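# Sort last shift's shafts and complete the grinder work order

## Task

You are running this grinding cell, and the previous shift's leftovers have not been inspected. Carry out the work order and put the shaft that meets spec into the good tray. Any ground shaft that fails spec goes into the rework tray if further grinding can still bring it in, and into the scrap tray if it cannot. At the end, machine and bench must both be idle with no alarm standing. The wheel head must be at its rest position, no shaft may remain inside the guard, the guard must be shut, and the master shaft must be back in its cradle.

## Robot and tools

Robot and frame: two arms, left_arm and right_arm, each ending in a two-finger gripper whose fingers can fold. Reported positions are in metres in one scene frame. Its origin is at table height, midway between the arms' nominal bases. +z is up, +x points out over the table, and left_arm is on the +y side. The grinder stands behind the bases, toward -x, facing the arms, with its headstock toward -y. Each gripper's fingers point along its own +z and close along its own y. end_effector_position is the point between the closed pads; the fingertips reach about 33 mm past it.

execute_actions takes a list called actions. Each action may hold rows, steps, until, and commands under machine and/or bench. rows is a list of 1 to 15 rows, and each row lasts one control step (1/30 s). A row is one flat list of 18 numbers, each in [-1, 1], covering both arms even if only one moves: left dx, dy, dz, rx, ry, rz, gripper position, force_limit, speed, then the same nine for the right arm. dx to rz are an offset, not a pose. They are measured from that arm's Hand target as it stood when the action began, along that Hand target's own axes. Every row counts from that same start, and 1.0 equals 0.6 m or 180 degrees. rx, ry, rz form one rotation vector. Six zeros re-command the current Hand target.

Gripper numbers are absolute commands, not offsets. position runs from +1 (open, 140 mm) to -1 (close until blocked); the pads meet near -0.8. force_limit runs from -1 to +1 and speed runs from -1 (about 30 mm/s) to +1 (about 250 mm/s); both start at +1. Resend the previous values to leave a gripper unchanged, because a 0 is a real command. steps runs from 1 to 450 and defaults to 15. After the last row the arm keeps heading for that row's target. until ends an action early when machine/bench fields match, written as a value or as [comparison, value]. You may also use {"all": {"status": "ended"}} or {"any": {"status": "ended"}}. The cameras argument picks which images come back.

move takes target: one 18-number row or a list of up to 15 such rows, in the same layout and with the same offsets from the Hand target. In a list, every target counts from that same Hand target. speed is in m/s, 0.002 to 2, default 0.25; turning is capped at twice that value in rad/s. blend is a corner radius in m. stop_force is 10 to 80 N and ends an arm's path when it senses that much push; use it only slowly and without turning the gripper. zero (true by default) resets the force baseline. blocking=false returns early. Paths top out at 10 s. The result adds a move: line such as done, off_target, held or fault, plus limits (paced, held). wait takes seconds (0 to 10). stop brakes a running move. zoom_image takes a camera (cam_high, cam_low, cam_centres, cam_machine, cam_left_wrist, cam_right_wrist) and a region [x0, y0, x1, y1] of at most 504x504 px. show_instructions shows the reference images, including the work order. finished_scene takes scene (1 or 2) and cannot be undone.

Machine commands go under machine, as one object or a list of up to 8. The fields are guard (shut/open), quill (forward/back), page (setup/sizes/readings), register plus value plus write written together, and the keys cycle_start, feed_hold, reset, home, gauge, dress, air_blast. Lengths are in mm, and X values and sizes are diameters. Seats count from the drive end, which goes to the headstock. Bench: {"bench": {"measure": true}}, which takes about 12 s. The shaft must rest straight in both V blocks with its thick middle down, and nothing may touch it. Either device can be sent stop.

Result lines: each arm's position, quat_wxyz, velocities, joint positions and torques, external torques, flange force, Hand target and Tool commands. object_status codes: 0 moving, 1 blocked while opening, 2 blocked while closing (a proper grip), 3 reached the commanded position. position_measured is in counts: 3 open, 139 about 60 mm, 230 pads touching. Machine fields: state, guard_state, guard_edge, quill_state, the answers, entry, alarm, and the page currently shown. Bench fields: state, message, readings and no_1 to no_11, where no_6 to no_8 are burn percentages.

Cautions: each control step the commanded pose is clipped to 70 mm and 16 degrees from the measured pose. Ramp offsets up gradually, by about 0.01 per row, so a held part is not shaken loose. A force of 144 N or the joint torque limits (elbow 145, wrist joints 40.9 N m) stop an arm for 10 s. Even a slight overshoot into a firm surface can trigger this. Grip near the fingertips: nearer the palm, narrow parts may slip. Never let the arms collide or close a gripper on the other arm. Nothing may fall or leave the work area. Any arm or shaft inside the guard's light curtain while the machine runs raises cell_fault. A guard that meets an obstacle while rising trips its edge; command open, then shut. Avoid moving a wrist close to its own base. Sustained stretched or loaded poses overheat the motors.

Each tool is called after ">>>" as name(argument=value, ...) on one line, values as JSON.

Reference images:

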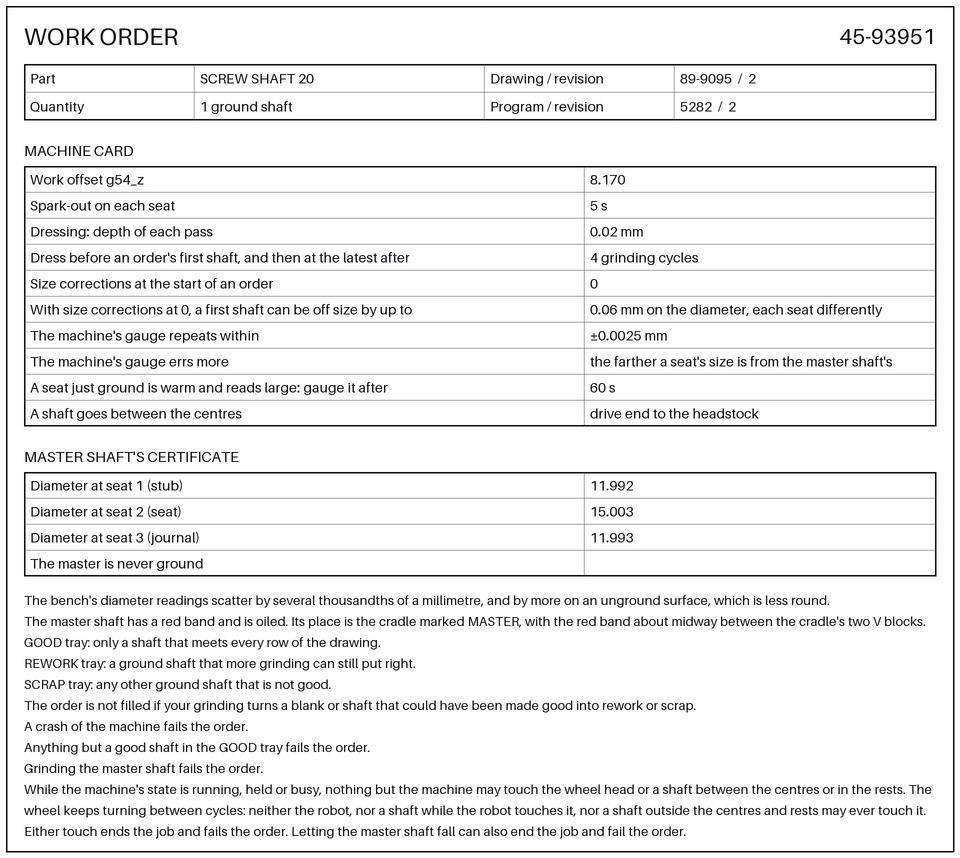

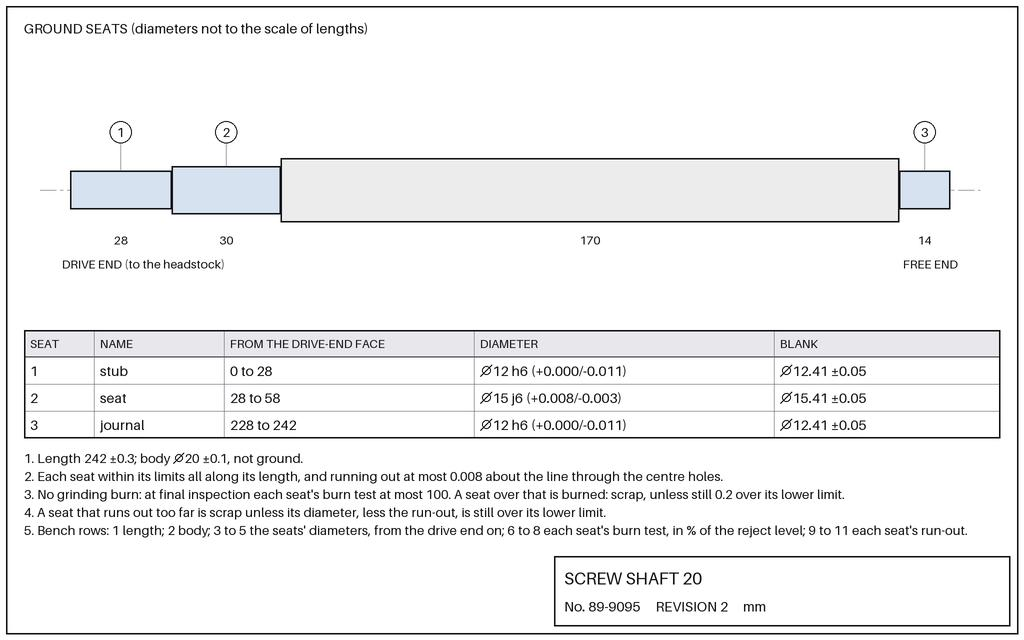

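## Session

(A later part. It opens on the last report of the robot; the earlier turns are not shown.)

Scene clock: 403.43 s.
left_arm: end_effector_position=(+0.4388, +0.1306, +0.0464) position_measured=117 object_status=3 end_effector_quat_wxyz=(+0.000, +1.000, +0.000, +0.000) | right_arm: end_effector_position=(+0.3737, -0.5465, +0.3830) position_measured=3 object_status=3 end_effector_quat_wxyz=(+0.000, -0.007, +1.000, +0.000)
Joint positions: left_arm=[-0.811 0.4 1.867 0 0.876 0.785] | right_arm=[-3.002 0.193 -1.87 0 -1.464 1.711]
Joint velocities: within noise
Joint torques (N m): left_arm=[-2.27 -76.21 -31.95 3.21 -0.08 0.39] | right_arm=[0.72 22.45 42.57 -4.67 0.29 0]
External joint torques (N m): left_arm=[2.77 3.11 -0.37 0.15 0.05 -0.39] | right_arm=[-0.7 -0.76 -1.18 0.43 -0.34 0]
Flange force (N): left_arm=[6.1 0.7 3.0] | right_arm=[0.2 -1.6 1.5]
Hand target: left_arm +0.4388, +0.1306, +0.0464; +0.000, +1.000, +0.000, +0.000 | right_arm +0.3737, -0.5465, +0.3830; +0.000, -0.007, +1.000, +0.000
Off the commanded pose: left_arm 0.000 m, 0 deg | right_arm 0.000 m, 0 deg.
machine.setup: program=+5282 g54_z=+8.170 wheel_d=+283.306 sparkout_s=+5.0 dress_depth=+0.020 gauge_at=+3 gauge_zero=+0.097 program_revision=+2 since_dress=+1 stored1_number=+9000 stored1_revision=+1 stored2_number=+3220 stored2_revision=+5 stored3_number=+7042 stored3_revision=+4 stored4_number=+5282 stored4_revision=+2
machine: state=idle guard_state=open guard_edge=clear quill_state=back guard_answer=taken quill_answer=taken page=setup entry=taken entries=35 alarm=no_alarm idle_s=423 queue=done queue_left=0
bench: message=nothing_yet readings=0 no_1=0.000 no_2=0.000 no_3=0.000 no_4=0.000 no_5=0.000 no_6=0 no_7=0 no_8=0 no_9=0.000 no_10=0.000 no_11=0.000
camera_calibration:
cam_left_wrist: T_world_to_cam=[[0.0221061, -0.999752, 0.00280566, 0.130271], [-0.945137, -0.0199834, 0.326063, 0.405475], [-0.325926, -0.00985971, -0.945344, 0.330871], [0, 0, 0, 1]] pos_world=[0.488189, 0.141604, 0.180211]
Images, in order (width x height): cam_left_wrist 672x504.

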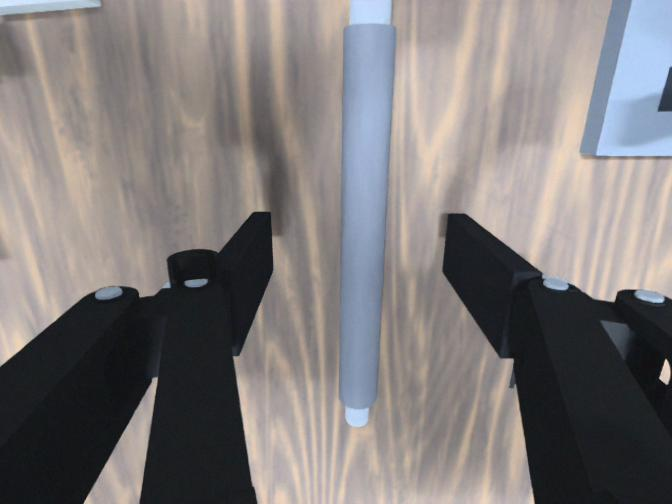

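>>> move(target=[0.012,0.004,0.001,0,0,0,0.1,-0.05,-1,0,0,0,0,0,0,1,1,1], speed=0.03, cameras=[])

>>> execute_actions(actions=[{"rows":[[0,0,0,0,0,0,-1,0.4,-1,0,0,0,0,0,0,1,1,1]],"steps":120}], cameras=["cam_left_wrist"])

>>> move(target=[0,0,-0.06,0,0,0,-1,0.4,-1,0,0,0,0,0,0,1,1,1], speed=0.03, cameras=["cam_left_wrist","cam_low"])

Scene clock: 412.00 s.
left_arm: end_effector_position=(+0.4460, +0.1282, +0.0458) position_measured=117 object_status=3 end_effector_quat_wxyz=(+0.000, +1.000, +0.000, +0.000) | right_arm: end_effector_position=(+0.3737, -0.5465, +0.3830) position_measured=3 object_status=3 end_effector_quat_wxyz=(+0.000, -0.007, +1.000, +0.000)
Joint positions: left_arm=[-0.806 0.409 1.854 0 0.88 0.79] | right_arm=[-3.002 0.193 -1.87 0 -1.464 1.711]
Joint velocities: within noise
Joint torques (N m): left_arm=[-3.02 -77.3 -31.62 3.16 -0.14 0.47] | right_arm=[0.74 22.48 42.73 -4.67 0.28 0.02]
External joint torques (N m): left_arm=[3.1 3.56 -0.83 0.19 0.11 -0.47] | right_arm=[-0.69 -0.8 -1.35 0.42 -0.34 -0.02]
Flange force (N): left_arm=[7.5 1.5 3.1] | right_arm=[0.3 -1.7 1.8]
Hand target: left_arm +0.4460, +0.1282, +0.0458; +0.000, +1.000, +0.000, +0.000 | right_arm +0.3737, -0.5465, +0.3830; +0.000, -0.007, +1.000, +0.000
Off the commanded pose: left_arm 0.000 m, 0 deg | right_arm 0.000 m, 0 deg.
machine.setup: program=+5282 g54_z=+8.170 wheel_d=+283.306 sparkout_s=+5.0 dress_depth=+0.020 gauge_at=+3 gauge_zero=+0.097 program_revision=+2 since_dress=+1 stored1_number=+9000 stored1_revision=+1 stored2_number=+3220 stored2_revision=+5 stored3_number=+7042 stored3_revision=+4 stored4_number=+5282 stored4_revision=+2
machine: state=idle guard_state=open guard_edge=clear quill_state=back guard_answer=taken quill_answer=taken page=setup entry=taken entries=35 alarm=no_alarm idle_s=432 queue=done queue_left=0
bench: message=nothing_yet readings=0 no_1=0.000 no_2=0.000 no_3=0.000 no_4=0.000 no_5=0.000 no_6=0 no_7=0 no_8=0 no_9=0.000 no_10=0.000 no_11=0.000
move: done
No camera images: "cameras" was empty.

Scene clock: 416.20 s.
left_arm: end_effector_position=(+0.4460, +0.1282, +0.0458) position_measured=206 object_status=2 end_effector_quat_wxyz=(+0.000, +1.000, +0.000, +0.000) | right_arm: end_effector_position=(+0.3737, -0.5465, +0.3830) position_measured=3 object_status=3 end_effector_quat_wxyz=(+0.000, -0.007, +1.000, +0.000)
Joint positions: left_arm=[-0.806 0.409 1.854 0 0.88 0.79] | right_arm=[-3.002 0.193 -1.87 0 -1.464 1.711]
Joint velocities: within noise
Joint torques (N m): left_arm=[-3.22 -66.19 -26.64 3.13 -0.93 0.42] | right_arm=[0.75 22.55 42.71 -4.73 0.29 0]
External joint torques (N m): left_arm=[3.16 -7.53 -5.71 0.21 0.91 -0.42] | right_arm=[-0.82 -0.53 -1.32 0.48 -0.35 0]
Flange force (N): left_arm=[4.7 -1.2 -13.3] | right_arm=[0.7 -1.9 1.6]
Hand target: left_arm +0.4460, +0.1282, +0.0458; +0.000, +1.000, +0.000, +0.000 | right_arm +0.3737, -0.5465, +0.3830; +0.000, -0.007, +1.000, +0.000
Off the commanded pose: left_arm 0.000 m, 0 deg | right_arm 0.000 m, 0 deg.
machine.setup: program=+5282 g54_z=+8.170 wheel_d=+283.306 sparkout_s=+5.0 dress_depth=+0.020 gauge_at=+3 gauge_zero=+0.097 program_revision=+2 since_dress=+1 stored1_number=+9000 stored1_revision=+1 stored2_number=+3220 stored2_revision=+5 stored3_number=+7042 stored3_revision=+4 stored4_number=+5282 stored4_revision=+2
machine: state=idle guard_state=open guard_edge=clear quill_state=back guard_answer=taken quill_answer=taken page=setup entry=taken entries=35 alarm=no_alarm idle_s=436 queue=done queue_left=0
bench: message=nothing_yet readings=0 no_1=0.000 no_2=0.000 no_3=0.000 no_4=0.000 no_5=0.000 no_6=0 no_7=0 no_8=0 no_9=0.000 no_10=0.000 no_11=0.000
camera_calibration:
cam_left_wrist: T_world_to_cam=[[0.0221062, -0.999752, 0.00280516, 0.127714], [-0.945126, -0.0199833, 0.326095, 0.412417], [-0.325958, -0.00985993, -0.945333, 0.332641], [0, 0, 0, 1]] pos_world=[0.495389, 0.139204, 0.179611]
Images, in order (width x height): cam_left_wrist 672x504.

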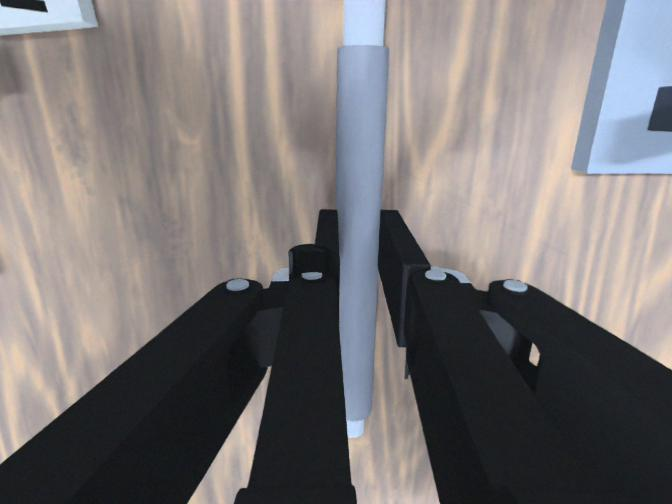

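Scene clock: 417.70 s.
left_arm: end_effector_position=(+0.4461, +0.1282, +0.0818) position_measured=206 object_status=2 end_effector_quat_wxyz=(+0.000, +1.000, +0.000, +0.000) | right_arm: end_effector_position=(+0.3737, -0.5465, +0.3830) position_measured=3 object_status=3 end_effector_quat_wxyz=(+0.000, -0.007, +1.000, +0.000)
Joint positions: left_arm=[-0.806 0.372 1.829 0 0.942 0.79] | right_arm=[-3.002 0.193 -1.87 0 -1.464 1.711]
Joint velocities: within noise
Joint torques (N m): left_arm=[-2.9 -78.08 -35.93 3.35 -0.04 0.45] | right_arm=[0.24 22.32 42.58 -4.67 0.26 0.01]
External joint torques (N m): left_arm=[2.85 5.99 1.73 0.18 0 -0.45] | right_arm=[-0.35 -0.27 -1.15 0.41 -0.32 -0.01]
Flange force (N): left_arm=[5.9 0.5 7.2] | right_arm=[1.1 -0.9 1.4]
Hand target: left_arm +0.4461, +0.1282, +0.0818; +0.000, +1.000, +0.000, +0.000 | right_arm +0.3737, -0.5465, +0.3830; +0.000, -0.007, +1.000, +0.000
Off the commanded pose: left_arm 0.000 m, 0 deg | right_arm 0.000 m, 0 deg.
machine.setup: program=+5282 g54_z=+8.170 wheel_d=+283.306 sparkout_s=+5.0 dress_depth=+0.020 gauge_at=+3 gauge_zero=+0.097 program_revision=+2 since_dress=+1 stored1_number=+9000 stored1_revision=+1 stored2_number=+3220 stored2_revision=+5 stored3_number=+7042 stored3_revision=+4 stored4_number=+5282 stored4_revision=+2
machine: state=idle guard_state=open guard_edge=clear quill_state=back guard_answer=taken quill_answer=taken page=setup entry=taken entries=35 alarm=no_alarm idle_s=438 queue=done queue_left=0
bench: message=nothing_yet readings=0 no_1=0.000 no_2=0.000 no_3=0.000 no_4=0.000 no_5=0.000 no_6=0 no_7=0 no_8=0 no_9=0.000 no_10=0.000 no_11=0.000
move: done
camera_calibration:
cam_left_wrist: T_world_to_cam=[[0.0220727, -0.999753, 0.00271142, 0.12765], [-0.945137, -0.0199826, 0.326061, 0.400723], [-0.325926, -0.00975972, -0.945345, 0.366551], [0, 0, 0, 1]] pos_world=[0.495389, 0.139204, 0.215511]
Images, in order (width x height): cam_low 672x504, cam_left_wrist 672x504.

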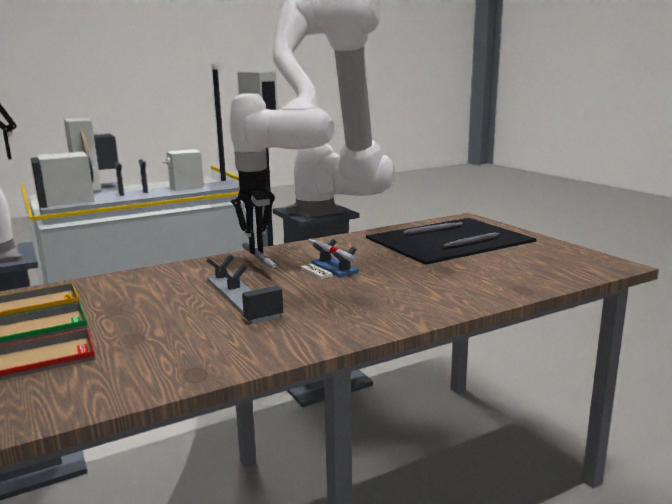

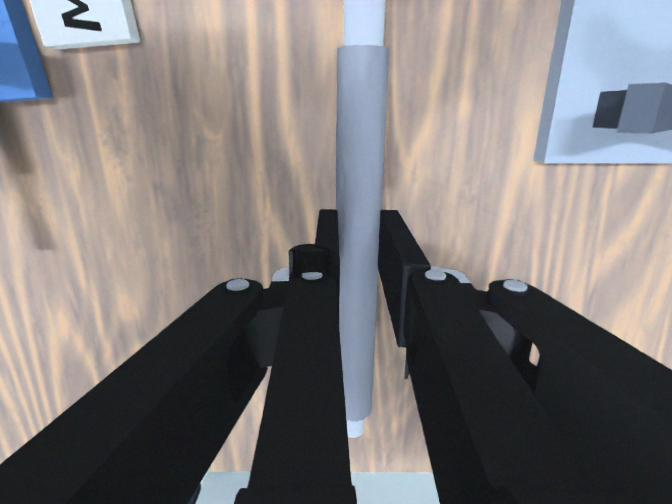

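>>> move(target=[[0,0,-0.15,0,0,0,-1,0.4,-1,0,0,0,0,0,0,1,1,1],[0.1967,0.2128,-0.15,0,0,0,-1,0.4,-1,0,0,0,0,0,0,1,1,1],[0.1967,0.2128,-0.09,0,0,0,-1,0.4,-1,0,0,0,0,0,0,1,1,1]], speed=0.12, blend=[0.03,0.02,0], cameras=["cam_left_wrist","cam_low","cam_high"])

Scene clock: 448.07 s.
left_arm: end_effector_position=(+0.5642, +0.0005, +0.1357) position_measured=206 object_status=2 end_effector_quat_wxyz=(+0.000, +1.000, +0.000, +0.000) | right_arm: end_effector_position=(+0.3737, -0.5465, +0.3830) position_measured=3 object_status=3 end_effector_quat_wxyz=(+0.000, -0.007, +1.000, +0.000)
Joint positions: left_arm=[-0.815 0.573 1.4 0 1.17 0.781] | right_arm=[-3.002 0.193 -1.87 0 -1.464 1.711]
Joint velocities: within noise
Joint torques (N m): left_arm=[-2.91 -103.84 -40.99 3.9 0.03 0.42] | right_arm=[0.51 22.57 42.61 -4.71 0.24 0.03]
External joint torques (N m): left_arm=[2.48 7.99 1.97 0.13 -0.06 -0.42] | right_arm=[-0.5 -1.04 -1.33 0.47 -0.29 -0.03]
Flange force (N): left_arm=[6.9 3.1 7.0] | right_arm=[-0.1 -1.2 1.8]
Hand target: left_arm +0.5642, +0.0005, +0.1356; +0.000, +1.000, +0.000, +0.000 | right_arm +0.3737, -0.5465, +0.3830; +0.000, -0.007, +1.000, +0.000
Off the commanded pose: left_arm 0.000 m, 0 deg | right_arm 0.000 m, 0 deg.
machine.setup: program=+5282 g54_z=+8.170 wheel_d=+283.306 sparkout_s=+5.0 dress_depth=+0.020 gauge_at=+3 gauge_zero=+0.097 program_revision=+2 since_dress=+1 stored1_number=+9000 stored1_revision=+1 stored2_number=+3220 stored2_revision=+5 stored3_number=+7042 stored3_revision=+4 stored4_number=+5282 stored4_revision=+2
machine: state=idle guard_state=open guard_edge=clear quill_state=back guard_answer=taken quill_answer=taken page=setup entry=taken entries=35 alarm=no_alarm idle_s=468 queue=done queue_left=0
bench: message=nothing_yet readings=0 no_1=0.000 no_2=0.000 no_3=0.000 no_4=0.000 no_5=0.000 no_6=0 no_7=0 no_8=0 no_9=0.000 no_10=0.000 no_11=0.000
move: done; blend cut to 0.018 m at target 2
camera_calibration:
cam_left_wrist: T_world_to_cam=[[0.0221061, -0.999752, 0.00280566, -0.00271697], [-0.945137, -0.0199834, 0.326063, 0.492218], [-0.325926, -0.00985971, -0.945344, 0.454752], [0, 0, 0, 1]] pos_world=[0.613489, 0.0116036, 0.269411]
Images, in order (width x height): cam_high 672x504, cam_low 672x504, cam_left_wrist 672x504.

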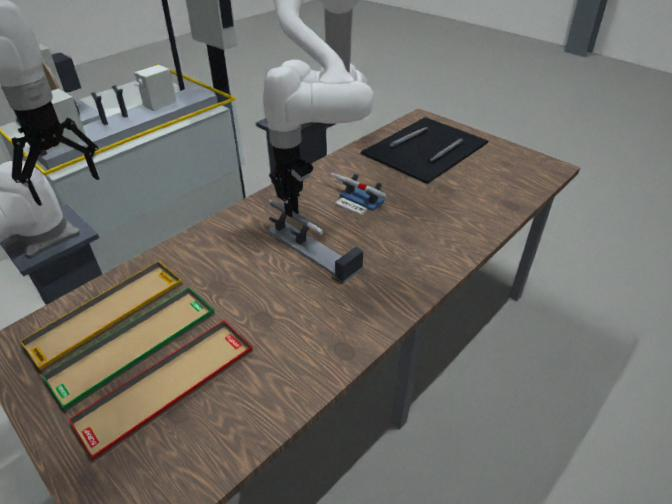

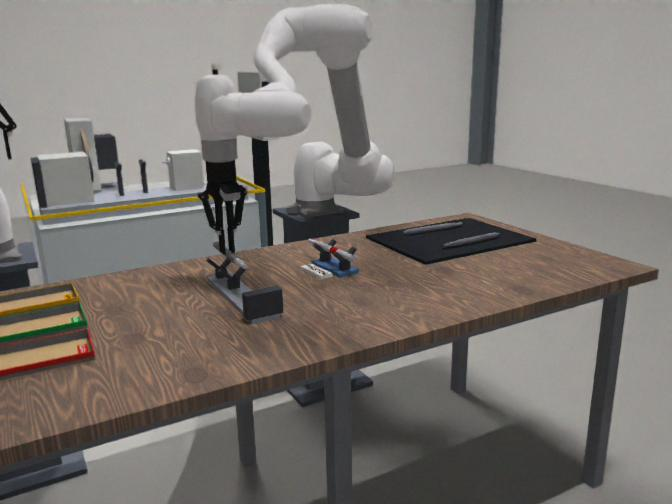

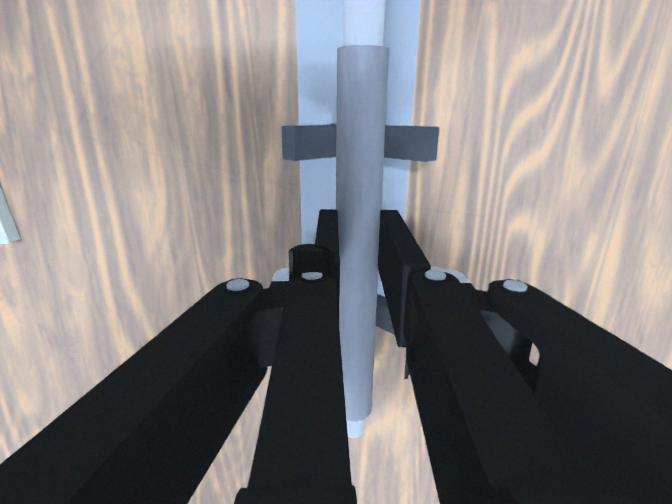

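>>> move(target=[0,0,0.09,0,0,0,-1,0.4,-1,0,0,0,0,0,0,1,1,1], speed=0.02, stop_force=10, cameras=["cam_left_wrist","cam_low"])

Scene clock: 455.77 s.
left_arm: end_effector_position=(+0.5643, +0.0004, +0.0927) position_measured=206 object_status=2 end_effector_quat_wxyz=(+0.000, +1.000, +0.000, +0.000) | right_arm: end_effector_position=(+0.3737, -0.5465, +0.3830) position_measured=3 object_status=3 end_effector_quat_wxyz=(+0.000, -0.007, +1.000, +0.000)
Joint positions: left_arm=[-0.815 0.603 1.435 0 1.104 0.781] | right_arm=[-3.002 0.193 -1.87 0 -1.464 1.711]
Joint velocities: within noise
Joint torques (N m): left_arm=[2.77 -90.71 -28.97 5.9 1.38 0.47] | right_arm=[0.58 22.74 42.5 -4.68 0.25 0.03]
External joint torques (N m): left_arm=[-3.12 -5.9 -8.52 -2.03 -1.4 -0.47] | right_arm=[-0.5 -1.33 -1.21 0.44 -0.3 -0.03]
Flange force (N): left_arm=[5.1 10.5 -8.7] | right_arm=[-0.7 -1.2 1.7]
Hand target: left_arm +0.5643, +0.0005, +0.0927; +0.000, +1.000, +0.000, +0.000 (not the last commanded pose) | right_arm +0.3737, -0.5465, +0.3830; +0.000, -0.007, +1.000, +0.000
Off the commanded pose: left_arm 0.011 m, 0 deg | right_arm 0.000 m, 0 deg.
machine.setup: program=+5282 g54_z=+8.170 wheel_d=+283.306 sparkout_s=+5.0 dress_depth=+0.020 gauge_at=+3 gauge_zero=+0.097 program_revision=+2 since_dress=+1 stored1_number=+9000 stored1_revision=+1 stored2_number=+3220 stored2_revision=+5 stored3_number=+7042 stored3_revision=+4 stored4_number=+5282 stored4_revision=+2
machine: state=idle guard_state=open guard_edge=clear quill_state=back guard_answer=taken quill_answer=taken page=setup entry=taken entries=35 alarm=no_alarm idle_s=475 queue=done queue_left=0
bench: message=nothing_yet readings=0 no_1=0.000 no_2=0.000 no_3=0.000 no_4=0.000 no_5=0.000 no_6=0 no_7=0 no_8=0 no_9=0.000 no_10=0.000 no_11=0.000
move: contact (left_arm)
camera_calibration:
cam_left_wrist: T_world_to_cam=[[0.0220168, -0.999753, 0.00316413, -0.0027247], [-0.945272, -0.0197863, 0.325682, 0.5065], [-0.325538, -0.0101614, -0.945474, 0.413928], [0, 0, 0, 1]] pos_world=[0.61359, 0.0115038, 0.226409]
Images, in order (width x height): cam_low 672x504, cam_left_wrist 672x504.

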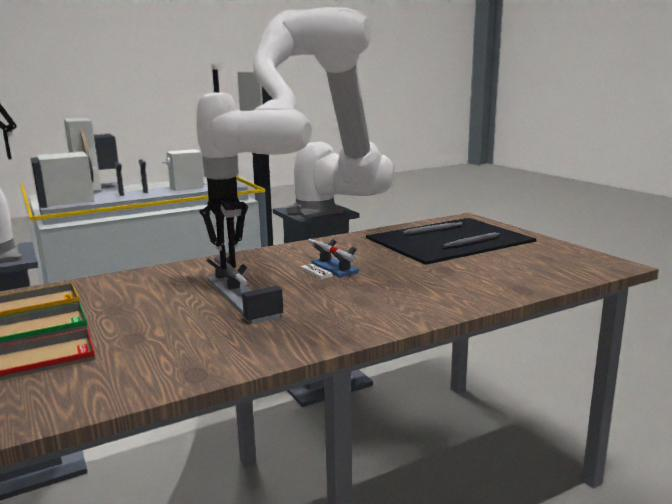

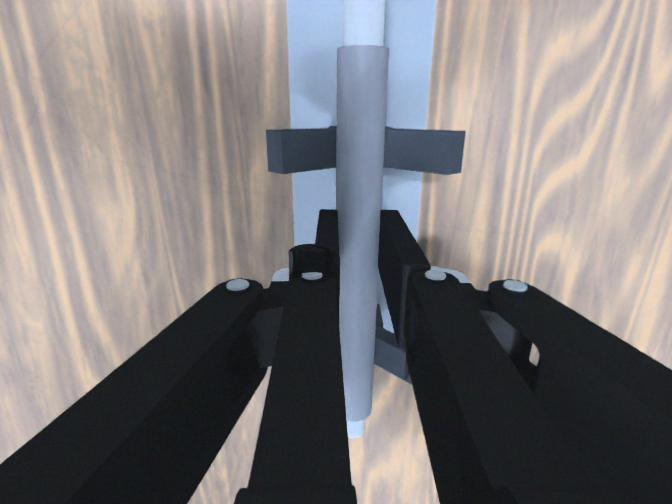

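>>> move(target=[0,0.0022,0.0,0,0,0,-1,0.4,-1,0,0,0,0,0,0,1,1,1], speed=0.01, cameras=[])

>>> move(target=[0,0,0.02,0,0,0,-1,0.4,-1,0,0,0,0,0,0,1,1,1], speed=0.01, stop_force=15, zero=false, cameras=["cam_left_wrist"])

Scene clock: 464.07 s.
left_arm: end_effector_position=(+0.5643, -0.0008, +0.0927) position_measured=206 object_status=2 end_effector_quat_wxyz=(+0.000, +1.000, +0.000, +0.000) | right_arm: end_effector_position=(+0.3737, -0.5465, +0.3830) position_measured=3 object_status=3 end_effector_quat_wxyz=(+0.000, -0.007, +1.000, +0.000)
Joint positions: left_arm=[-0.816 0.604 1.433 0 1.105 0.78] | right_arm=[-3.002 0.193 -1.87 0 -1.464 1.711]
Joint velocities: within noise
Joint torques (N m): left_arm=[-2.54 -105.66 -39.99 3.75 -0.04 0.48] | right_arm=[0.37 22.49 42.75 -4.73 0.29 0.04]
External joint torques (N m): left_arm=[2.37 8.45 2.19 0.16 0 -0.48] | right_arm=[-0.27 -1.01 -1.41 0.49 -0.34 -0.04]
Flange force (N): left_arm=[6.6 3.1 7.8] | right_arm=[0.2 -0.7 1.9]
Hand target: left_arm +0.5643, -0.0009, +0.0927; +0.000, +1.000, +0.000, +0.000 | right_arm +0.3737, -0.5465, +0.3830; +0.000, -0.007, +1.000, +0.000
Off the commanded pose: left_arm 0.000 m, 0 deg | right_arm 0.000 m, 0 deg.
machine.setup: program=+5282 g54_z=+8.170 wheel_d=+283.306 sparkout_s=+5.0 dress_depth=+0.020 gauge_at=+3 gauge_zero=+0.097 program_revision=+2 since_dress=+1 stored1_number=+9000 stored1_revision=+1 stored2_number=+3220 stored2_revision=+5 stored3_number=+7042 stored3_revision=+4 stored4_number=+5282 stored4_revision=+2
machine: state=idle guard_state=open guard_edge=clear quill_state=back guard_answer=taken quill_answer=taken page=setup entry=taken entries=35 alarm=no_alarm idle_s=483 queue=done queue_left=0
bench: message=nothing_yet readings=0 no_1=0.000 no_2=0.000 no_3=0.000 no_4=0.000 no_5=0.000 no_6=0 no_7=0 no_8=0 no_9=0.000 no_10=0.000 no_11=0.000
move: done
No camera images: "cameras" was empty.

Scene clock: 464.87 s.
left_arm: end_effector_position=(+0.5645, -0.0011, +0.0910) position_measured=206 object_status=2 end_effector_quat_wxyz=(+0.000, +1.000, +0.000, +0.000) | right_arm: end_effector_position=(+0.3737, -0.5465, +0.3830) position_measured=3 object_status=3 end_effector_quat_wxyz=(+0.000, -0.007, +1.000, +0.000)
Joint positions: left_arm=[-0.816 0.606 1.434 0 1.102 0.78] | right_arm=[-3.002 0.193 -1.87 0 -1.464 1.711]
Joint velocities: within noise
Joint torques (N m): left_arm=[1.45 -82.2 -25.04 5.38 0.78 0.57] | right_arm=[0.62 22.36 42.7 -4.7 0.28 0.01]
External joint torques (N m): left_arm=[-2.02 -15.42 -12.92 -1.47 -0.82 -0.57] | right_arm=[-0.59 -0.66 -1.33 0.47 -0.33 -0.01]
Flange force (N): left_arm=[4.3 8.1 -19.8] | right_arm=[0.6 -1.4 1.7]
Hand target: left_arm +0.5645, -0.0011, +0.0910; +0.000, +1.000, +0.000, +0.000 (not the last commanded pose) | right_arm +0.3737, -0.5465, +0.3830; +0.000, -0.007, +1.000, +0.000
Off the commanded pose: left_arm 0.010 m, 0 deg | right_arm 0.000 m, 0 deg.
machine.setup: program=+5282 g54_z=+8.170 wheel_d=+283.306 sparkout_s=+5.0 dress_depth=+0.020 gauge_at=+3 gauge_zero=+0.097 program_revision=+2 since_dress=+1 stored1_number=+9000 stored1_revision=+1 stored2_number=+3220 stored2_revision=+5 stored3_number=+7042 stored3_revision=+4 stored4_number=+5282 stored4_revision=+2
machine: state=idle guard_state=open guard_edge=clear quill_state=back guard_answer=taken quill_answer=taken page=setup entry=taken entries=35 alarm=no_alarm idle_s=484 queue=done queue_left=0
bench: message=nothing_yet readings=0 no_1=0.000 no_2=0.000 no_3=0.000 no_4=0.000 no_5=0.000 no_6=0 no_7=0 no_8=0 no_9=0.000 no_10=0.000 no_11=0.000
move: contact (left_arm)
camera_calibration:
cam_left_wrist: T_world_to_cam=[[0.0219272, -0.999753, 0.00352049, -0.00424642], [-0.945377, -0.0195888, 0.325389, 0.507214], [-0.32524, -0.0104631, -0.945574, 0.412273], [0, 0, 0, 1]] pos_world=[0.61369, 0.010004, 0.224808]
Images, in order (width x height): cam_left_wrist 672x504.

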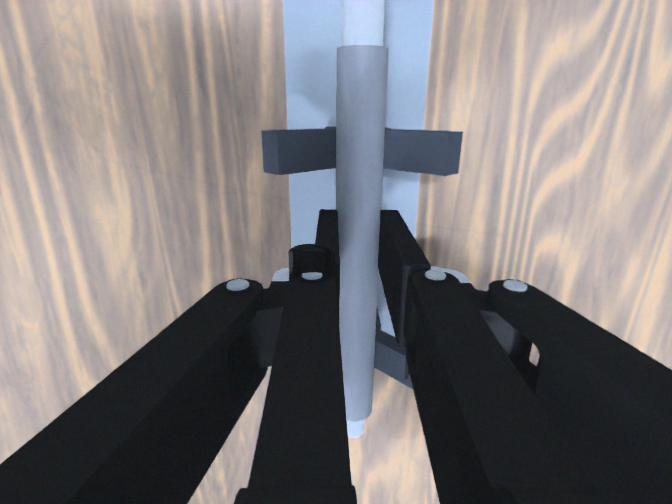

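>>> execute_actions(actions=[{"rows":[[0,0,-0.0015,0,0,0,-1,0.4,-1,0,0,0,0,0,0,1,1,1]],"steps":15},{"rows":[[0,0,0,0,0,0,0.1,0.38,-1,0,0,0,0,0,0,1,1,1]],"steps":80}], cameras=["cam_left_wrist"])

>>> move(target=[0,0,-0.35,0,0,0,0.1,0.4,-1,0,0,0,0,0,0,1,1,1], speed=0.15, cameras=["cam_left_wrist","cam_low"])

>>> execute_actions(actions=[{"bench":{"measure":true},"steps":450,"until":{"bench":{"readings":[">",0]}}}], cameras=[])

Scene clock: 477.17 s.
left_arm: end_effector_position=(+0.5645, -0.0011, +0.0919) position_measured=117 object_status=3 end_effector_quat_wxyz=(+0.000, +1.000, +0.000, +0.000) | right_arm: end_effector_position=(+0.3737, -0.5465, +0.3830) position_measured=3 object_status=3 end_effector_quat_wxyz=(+0.000, -0.007, +1.000, +0.000)
Joint positions: left_arm=[-0.816 0.605 1.433 0 1.104 0.78] | right_arm=[-3.002 0.193 -1.87 0 -1.464 1.711]
Joint velocities: within noise
Joint torques (N m): left_arm=[-2.58 -101.99 -37.31 3.68 -0.09 0.45] | right_arm=[0.5 22.55 42.72 -4.7 0.25 0.03]
External joint torques (N m): left_arm=[2.49 5 -0.47 0.22 0.04 -0.45] | right_arm=[-0.6 -0.41 -1.24 0.44 -0.31 -0.03]
External joint torques at the end of the 1st action: left_arm=[2.58 4.16 -3.1 -0.1 -1.54 -0.52] | right_arm=[-0.56 -0.89 -1.25 0.46 -0.36 -0.08]
Flange force (N): left_arm=[7.9 4.1 3.2] | right_arm=[0.9 -1.5 1.5]
Flange force at the end of the 1st action (N): left_arm=[10.6 6.6 3.0] | right_arm=[0.1 -1.5 1.6]
Hand target: left_arm +0.5645, -0.0011, +0.0919; +0.000, +1.000, +0.000, +0.000 | right_arm +0.3737, -0.5465, +0.3830; +0.000, -0.007, +1.000, +0.000
Off the commanded pose: left_arm 0.000 m, 0 deg | right_arm 0.000 m, 0 deg.
machine.setup: program=+5282 g54_z=+8.170 wheel_d=+283.306 sparkout_s=+5.0 dress_depth=+0.020 gauge_at=+3 gauge_zero=+0.097 program_revision=+2 since_dress=+1 stored1_number=+9000 stored1_revision=+1 stored2_number=+3220 stored2_revision=+5 stored3_number=+7042 stored3_revision=+4 stored4_number=+5282 stored4_revision=+2
machine: state=idle guard_state=open guard_edge=clear quill_state=back guard_answer=taken quill_answer=taken page=setup entry=taken entries=35 alarm=no_alarm idle_s=496 queue=done queue_left=0
bench: message=nothing_yet readings=0 no_1=0.000 no_2=0.000 no_3=0.000 no_4=0.000 no_5=0.000 no_6=0 no_7=0 no_8=0 no_9=0.000 no_10=0.000 no_11=0.000
camera_calibration:
cam_left_wrist: T_world_to_cam=[[0.0220215, -0.999751, 0.00348718, -0.00430027], [-0.945375, -0.0196888, 0.325389, 0.506921], [-0.325239, -0.0104622, -0.945574, 0.413124], [0, 0, 0, 1]] pos_world=[0.61369, 0.0100037, 0.225708]
Images, in order (width x height): cam_left_wrist 672x504.

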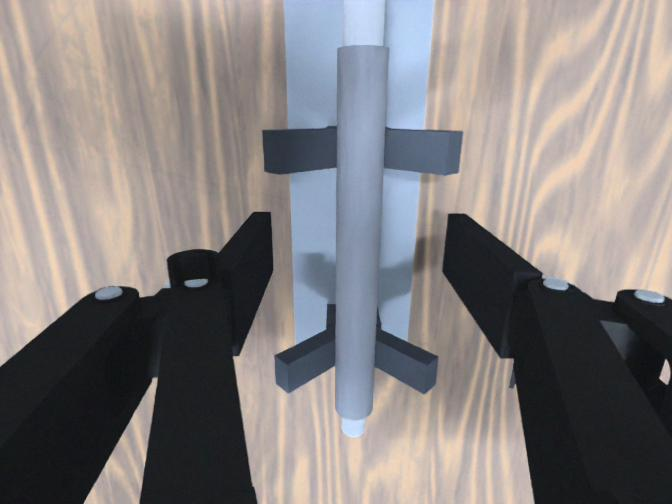

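Scene clock: 479.00 s.
left_arm: end_effector_position=(+0.5645, -0.0011, +0.3019) position_measured=117 object_status=3 end_effector_quat_wxyz=(+0.000, +1.000, +0.000, +0.000) | right_arm: end_effector_position=(+0.3737, -0.5465, +0.3830) position_measured=3 object_status=3 end_effector_quat_wxyz=(+0.000, -0.007, +1.000, +0.000)
Joint positions: left_arm=[-0.816 0.501 1.206 0 1.435 0.78] | right_arm=[-3.002 0.193 -1.87 0 -1.464 1.711]
Joint velocities: within noise
Joint torques (N m): left_arm=[-3.15 -96.13 -41.43 4.17 -0.07 0.42] | right_arm=[0.48 22.47 42.65 -4.72 0.27 0.02]
External joint torques (N m): left_arm=[3.02 3.6 -0.62 0.17 0.04 -0.42] | right_arm=[-0.44 -0.91 -1.32 0.48 -0.32 -0.02]
Flange force (N): left_arm=[7.9 3.2 -0.1] | right_arm=[0.2 -1.1 1.8]
Hand target: left_arm +0.5645, -0.0011, +0.3019; +0.000, +1.000, +0.000, +0.000 | right_arm +0.3737, -0.5465, +0.3830; +0.000, -0.007, +1.000, +0.000
Off the commanded pose: left_arm 0.000 m, 0 deg | right_arm 0.000 m, 0 deg.
machine.setup: program=+5282 g54_z=+8.170 wheel_d=+283.306 sparkout_s=+5.0 dress_depth=+0.020 gauge_at=+3 gauge_zero=+0.097 program_revision=+2 since_dress=+1 stored1_number=+9000 stored1_revision=+1 stored2_number=+3220 stored2_revision=+5 stored3_number=+7042 stored3_revision=+4 stored4_number=+5282 stored4_revision=+2
machine: state=idle guard_state=open guard_edge=clear quill_state=back guard_answer=taken quill_answer=taken page=setup entry=taken entries=35 alarm=no_alarm idle_s=498 queue=done queue_left=0
bench: message=nothing_yet readings=0 no_1=0.000 no_2=0.000 no_3=0.000 no_4=0.000 no_5=0.000 no_6=0 no_7=0 no_8=0 no_9=0.000 no_10=0.000 no_11=0.000
move: done
camera_calibration:
cam_left_wrist: T_world_to_cam=[[0.0220215, -0.999751, 0.00348718, -0.00503258], [-0.945375, -0.0196888, 0.325389, 0.43859], [-0.325239, -0.0104622, -0.945574, 0.611694], [0, 0, 0, 1]] pos_world=[0.61369, 0.0100037, 0.435708]
Images, in order (width x height): cam_low 672x504, cam_left_wrist 672x504.

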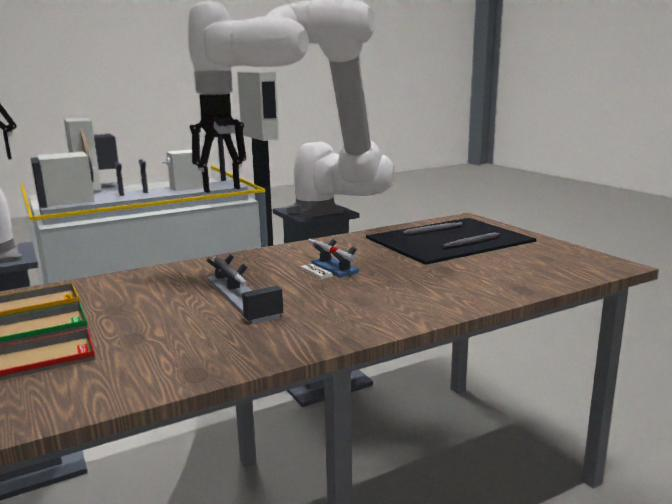

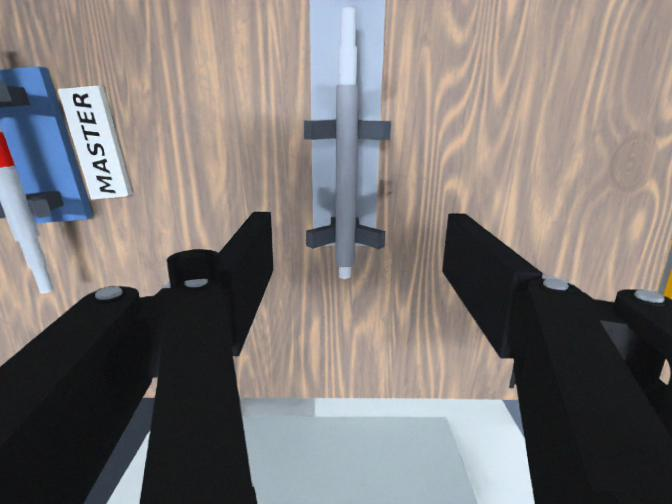

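Scene clock: 491.20 s.
left_arm: end_effector_position=(+0.5645, -0.0011, +0.3019) position_measured=117 object_status=3 end_effector_quat_wxyz=(+0.000, +1.000, +0.000, +0.000) | right_arm: end_effector_position=(+0.3737, -0.5465, +0.3830) position_measured=3 object_status=3 end_effector_quat_wxyz=(+0.000, -0.007, +1.000, +0.000)
Joint positions: left_arm=[-0.816 0.501 1.205 0 1.435 0.78] | right_arm=[-3.002 0.193 -1.87 0 -1.464 1.711]
Joint velocities: within noise
Joint torques (N m): left_arm=[-2.62 -96.03 -41.47 4.15 -0.04 0.45] | right_arm=[0.48 22.62 42.67 -4.71 0.24 0.05]
External joint torques (N m): left_arm=[2.44 4.22 -0.39 0.17 0 -0.45] | right_arm=[-0.47 -0.77 -1.3 0.47 -0.29 -0.05]
Flange force (N): left_arm=[7.7 4.0 0.4] | right_arm=[0.4 -1.2 1.8]
Hand target: left_arm +0.5645, -0.0011, +0.3019; +0.000, +1.000, +0.000, +0.000 | right_arm +0.3737, -0.5465, +0.3830; +0.000, -0.007, +1.000, +0.000
Tool commands: left_gripper/position=+0.1 left_gripper/force_limit=+0.4 left_gripper/speed=-1.0 right_gripper/position=+1.0 right_gripper/force_limit=+1.0 right_gripper/speed=+1.0
Off the commanded pose: left_arm 0.000 m, 0 deg | right_arm 0.000 m, 0 deg.
machine.setup: program=+5282 g54_z=+8.170 wheel_d=+283.306 sparkout_s=+5.0 dress_depth=+0.020 gauge_at=+3 gauge_zero=+0.097 program_revision=+2 since_dress=+1 stored1_number=+9000 stored1_revision=+1 stored2_number=+3220 stored2_revision=+5 stored3_number=+7042 stored3_revision=+4 stored4_number=+5282 stored4_revision=+2
machine: state=idle guard_state=open guard_edge=clear quill_state=back guard_answer=taken quill_answer=taken page=setup entry=taken entries=35 alarm=no_alarm idle_s=510 queue=done queue_left=0
bench: message=measure_taken readings=1 no_1=241.998 no_2=19.977 no_3=12.001 no_4=15.017 no_5=11.995 no_6=47 no_7=46 no_8=45 no_9=0.002 no_10=0.003 no_11=0.001
No camera images: "cameras" was empty.


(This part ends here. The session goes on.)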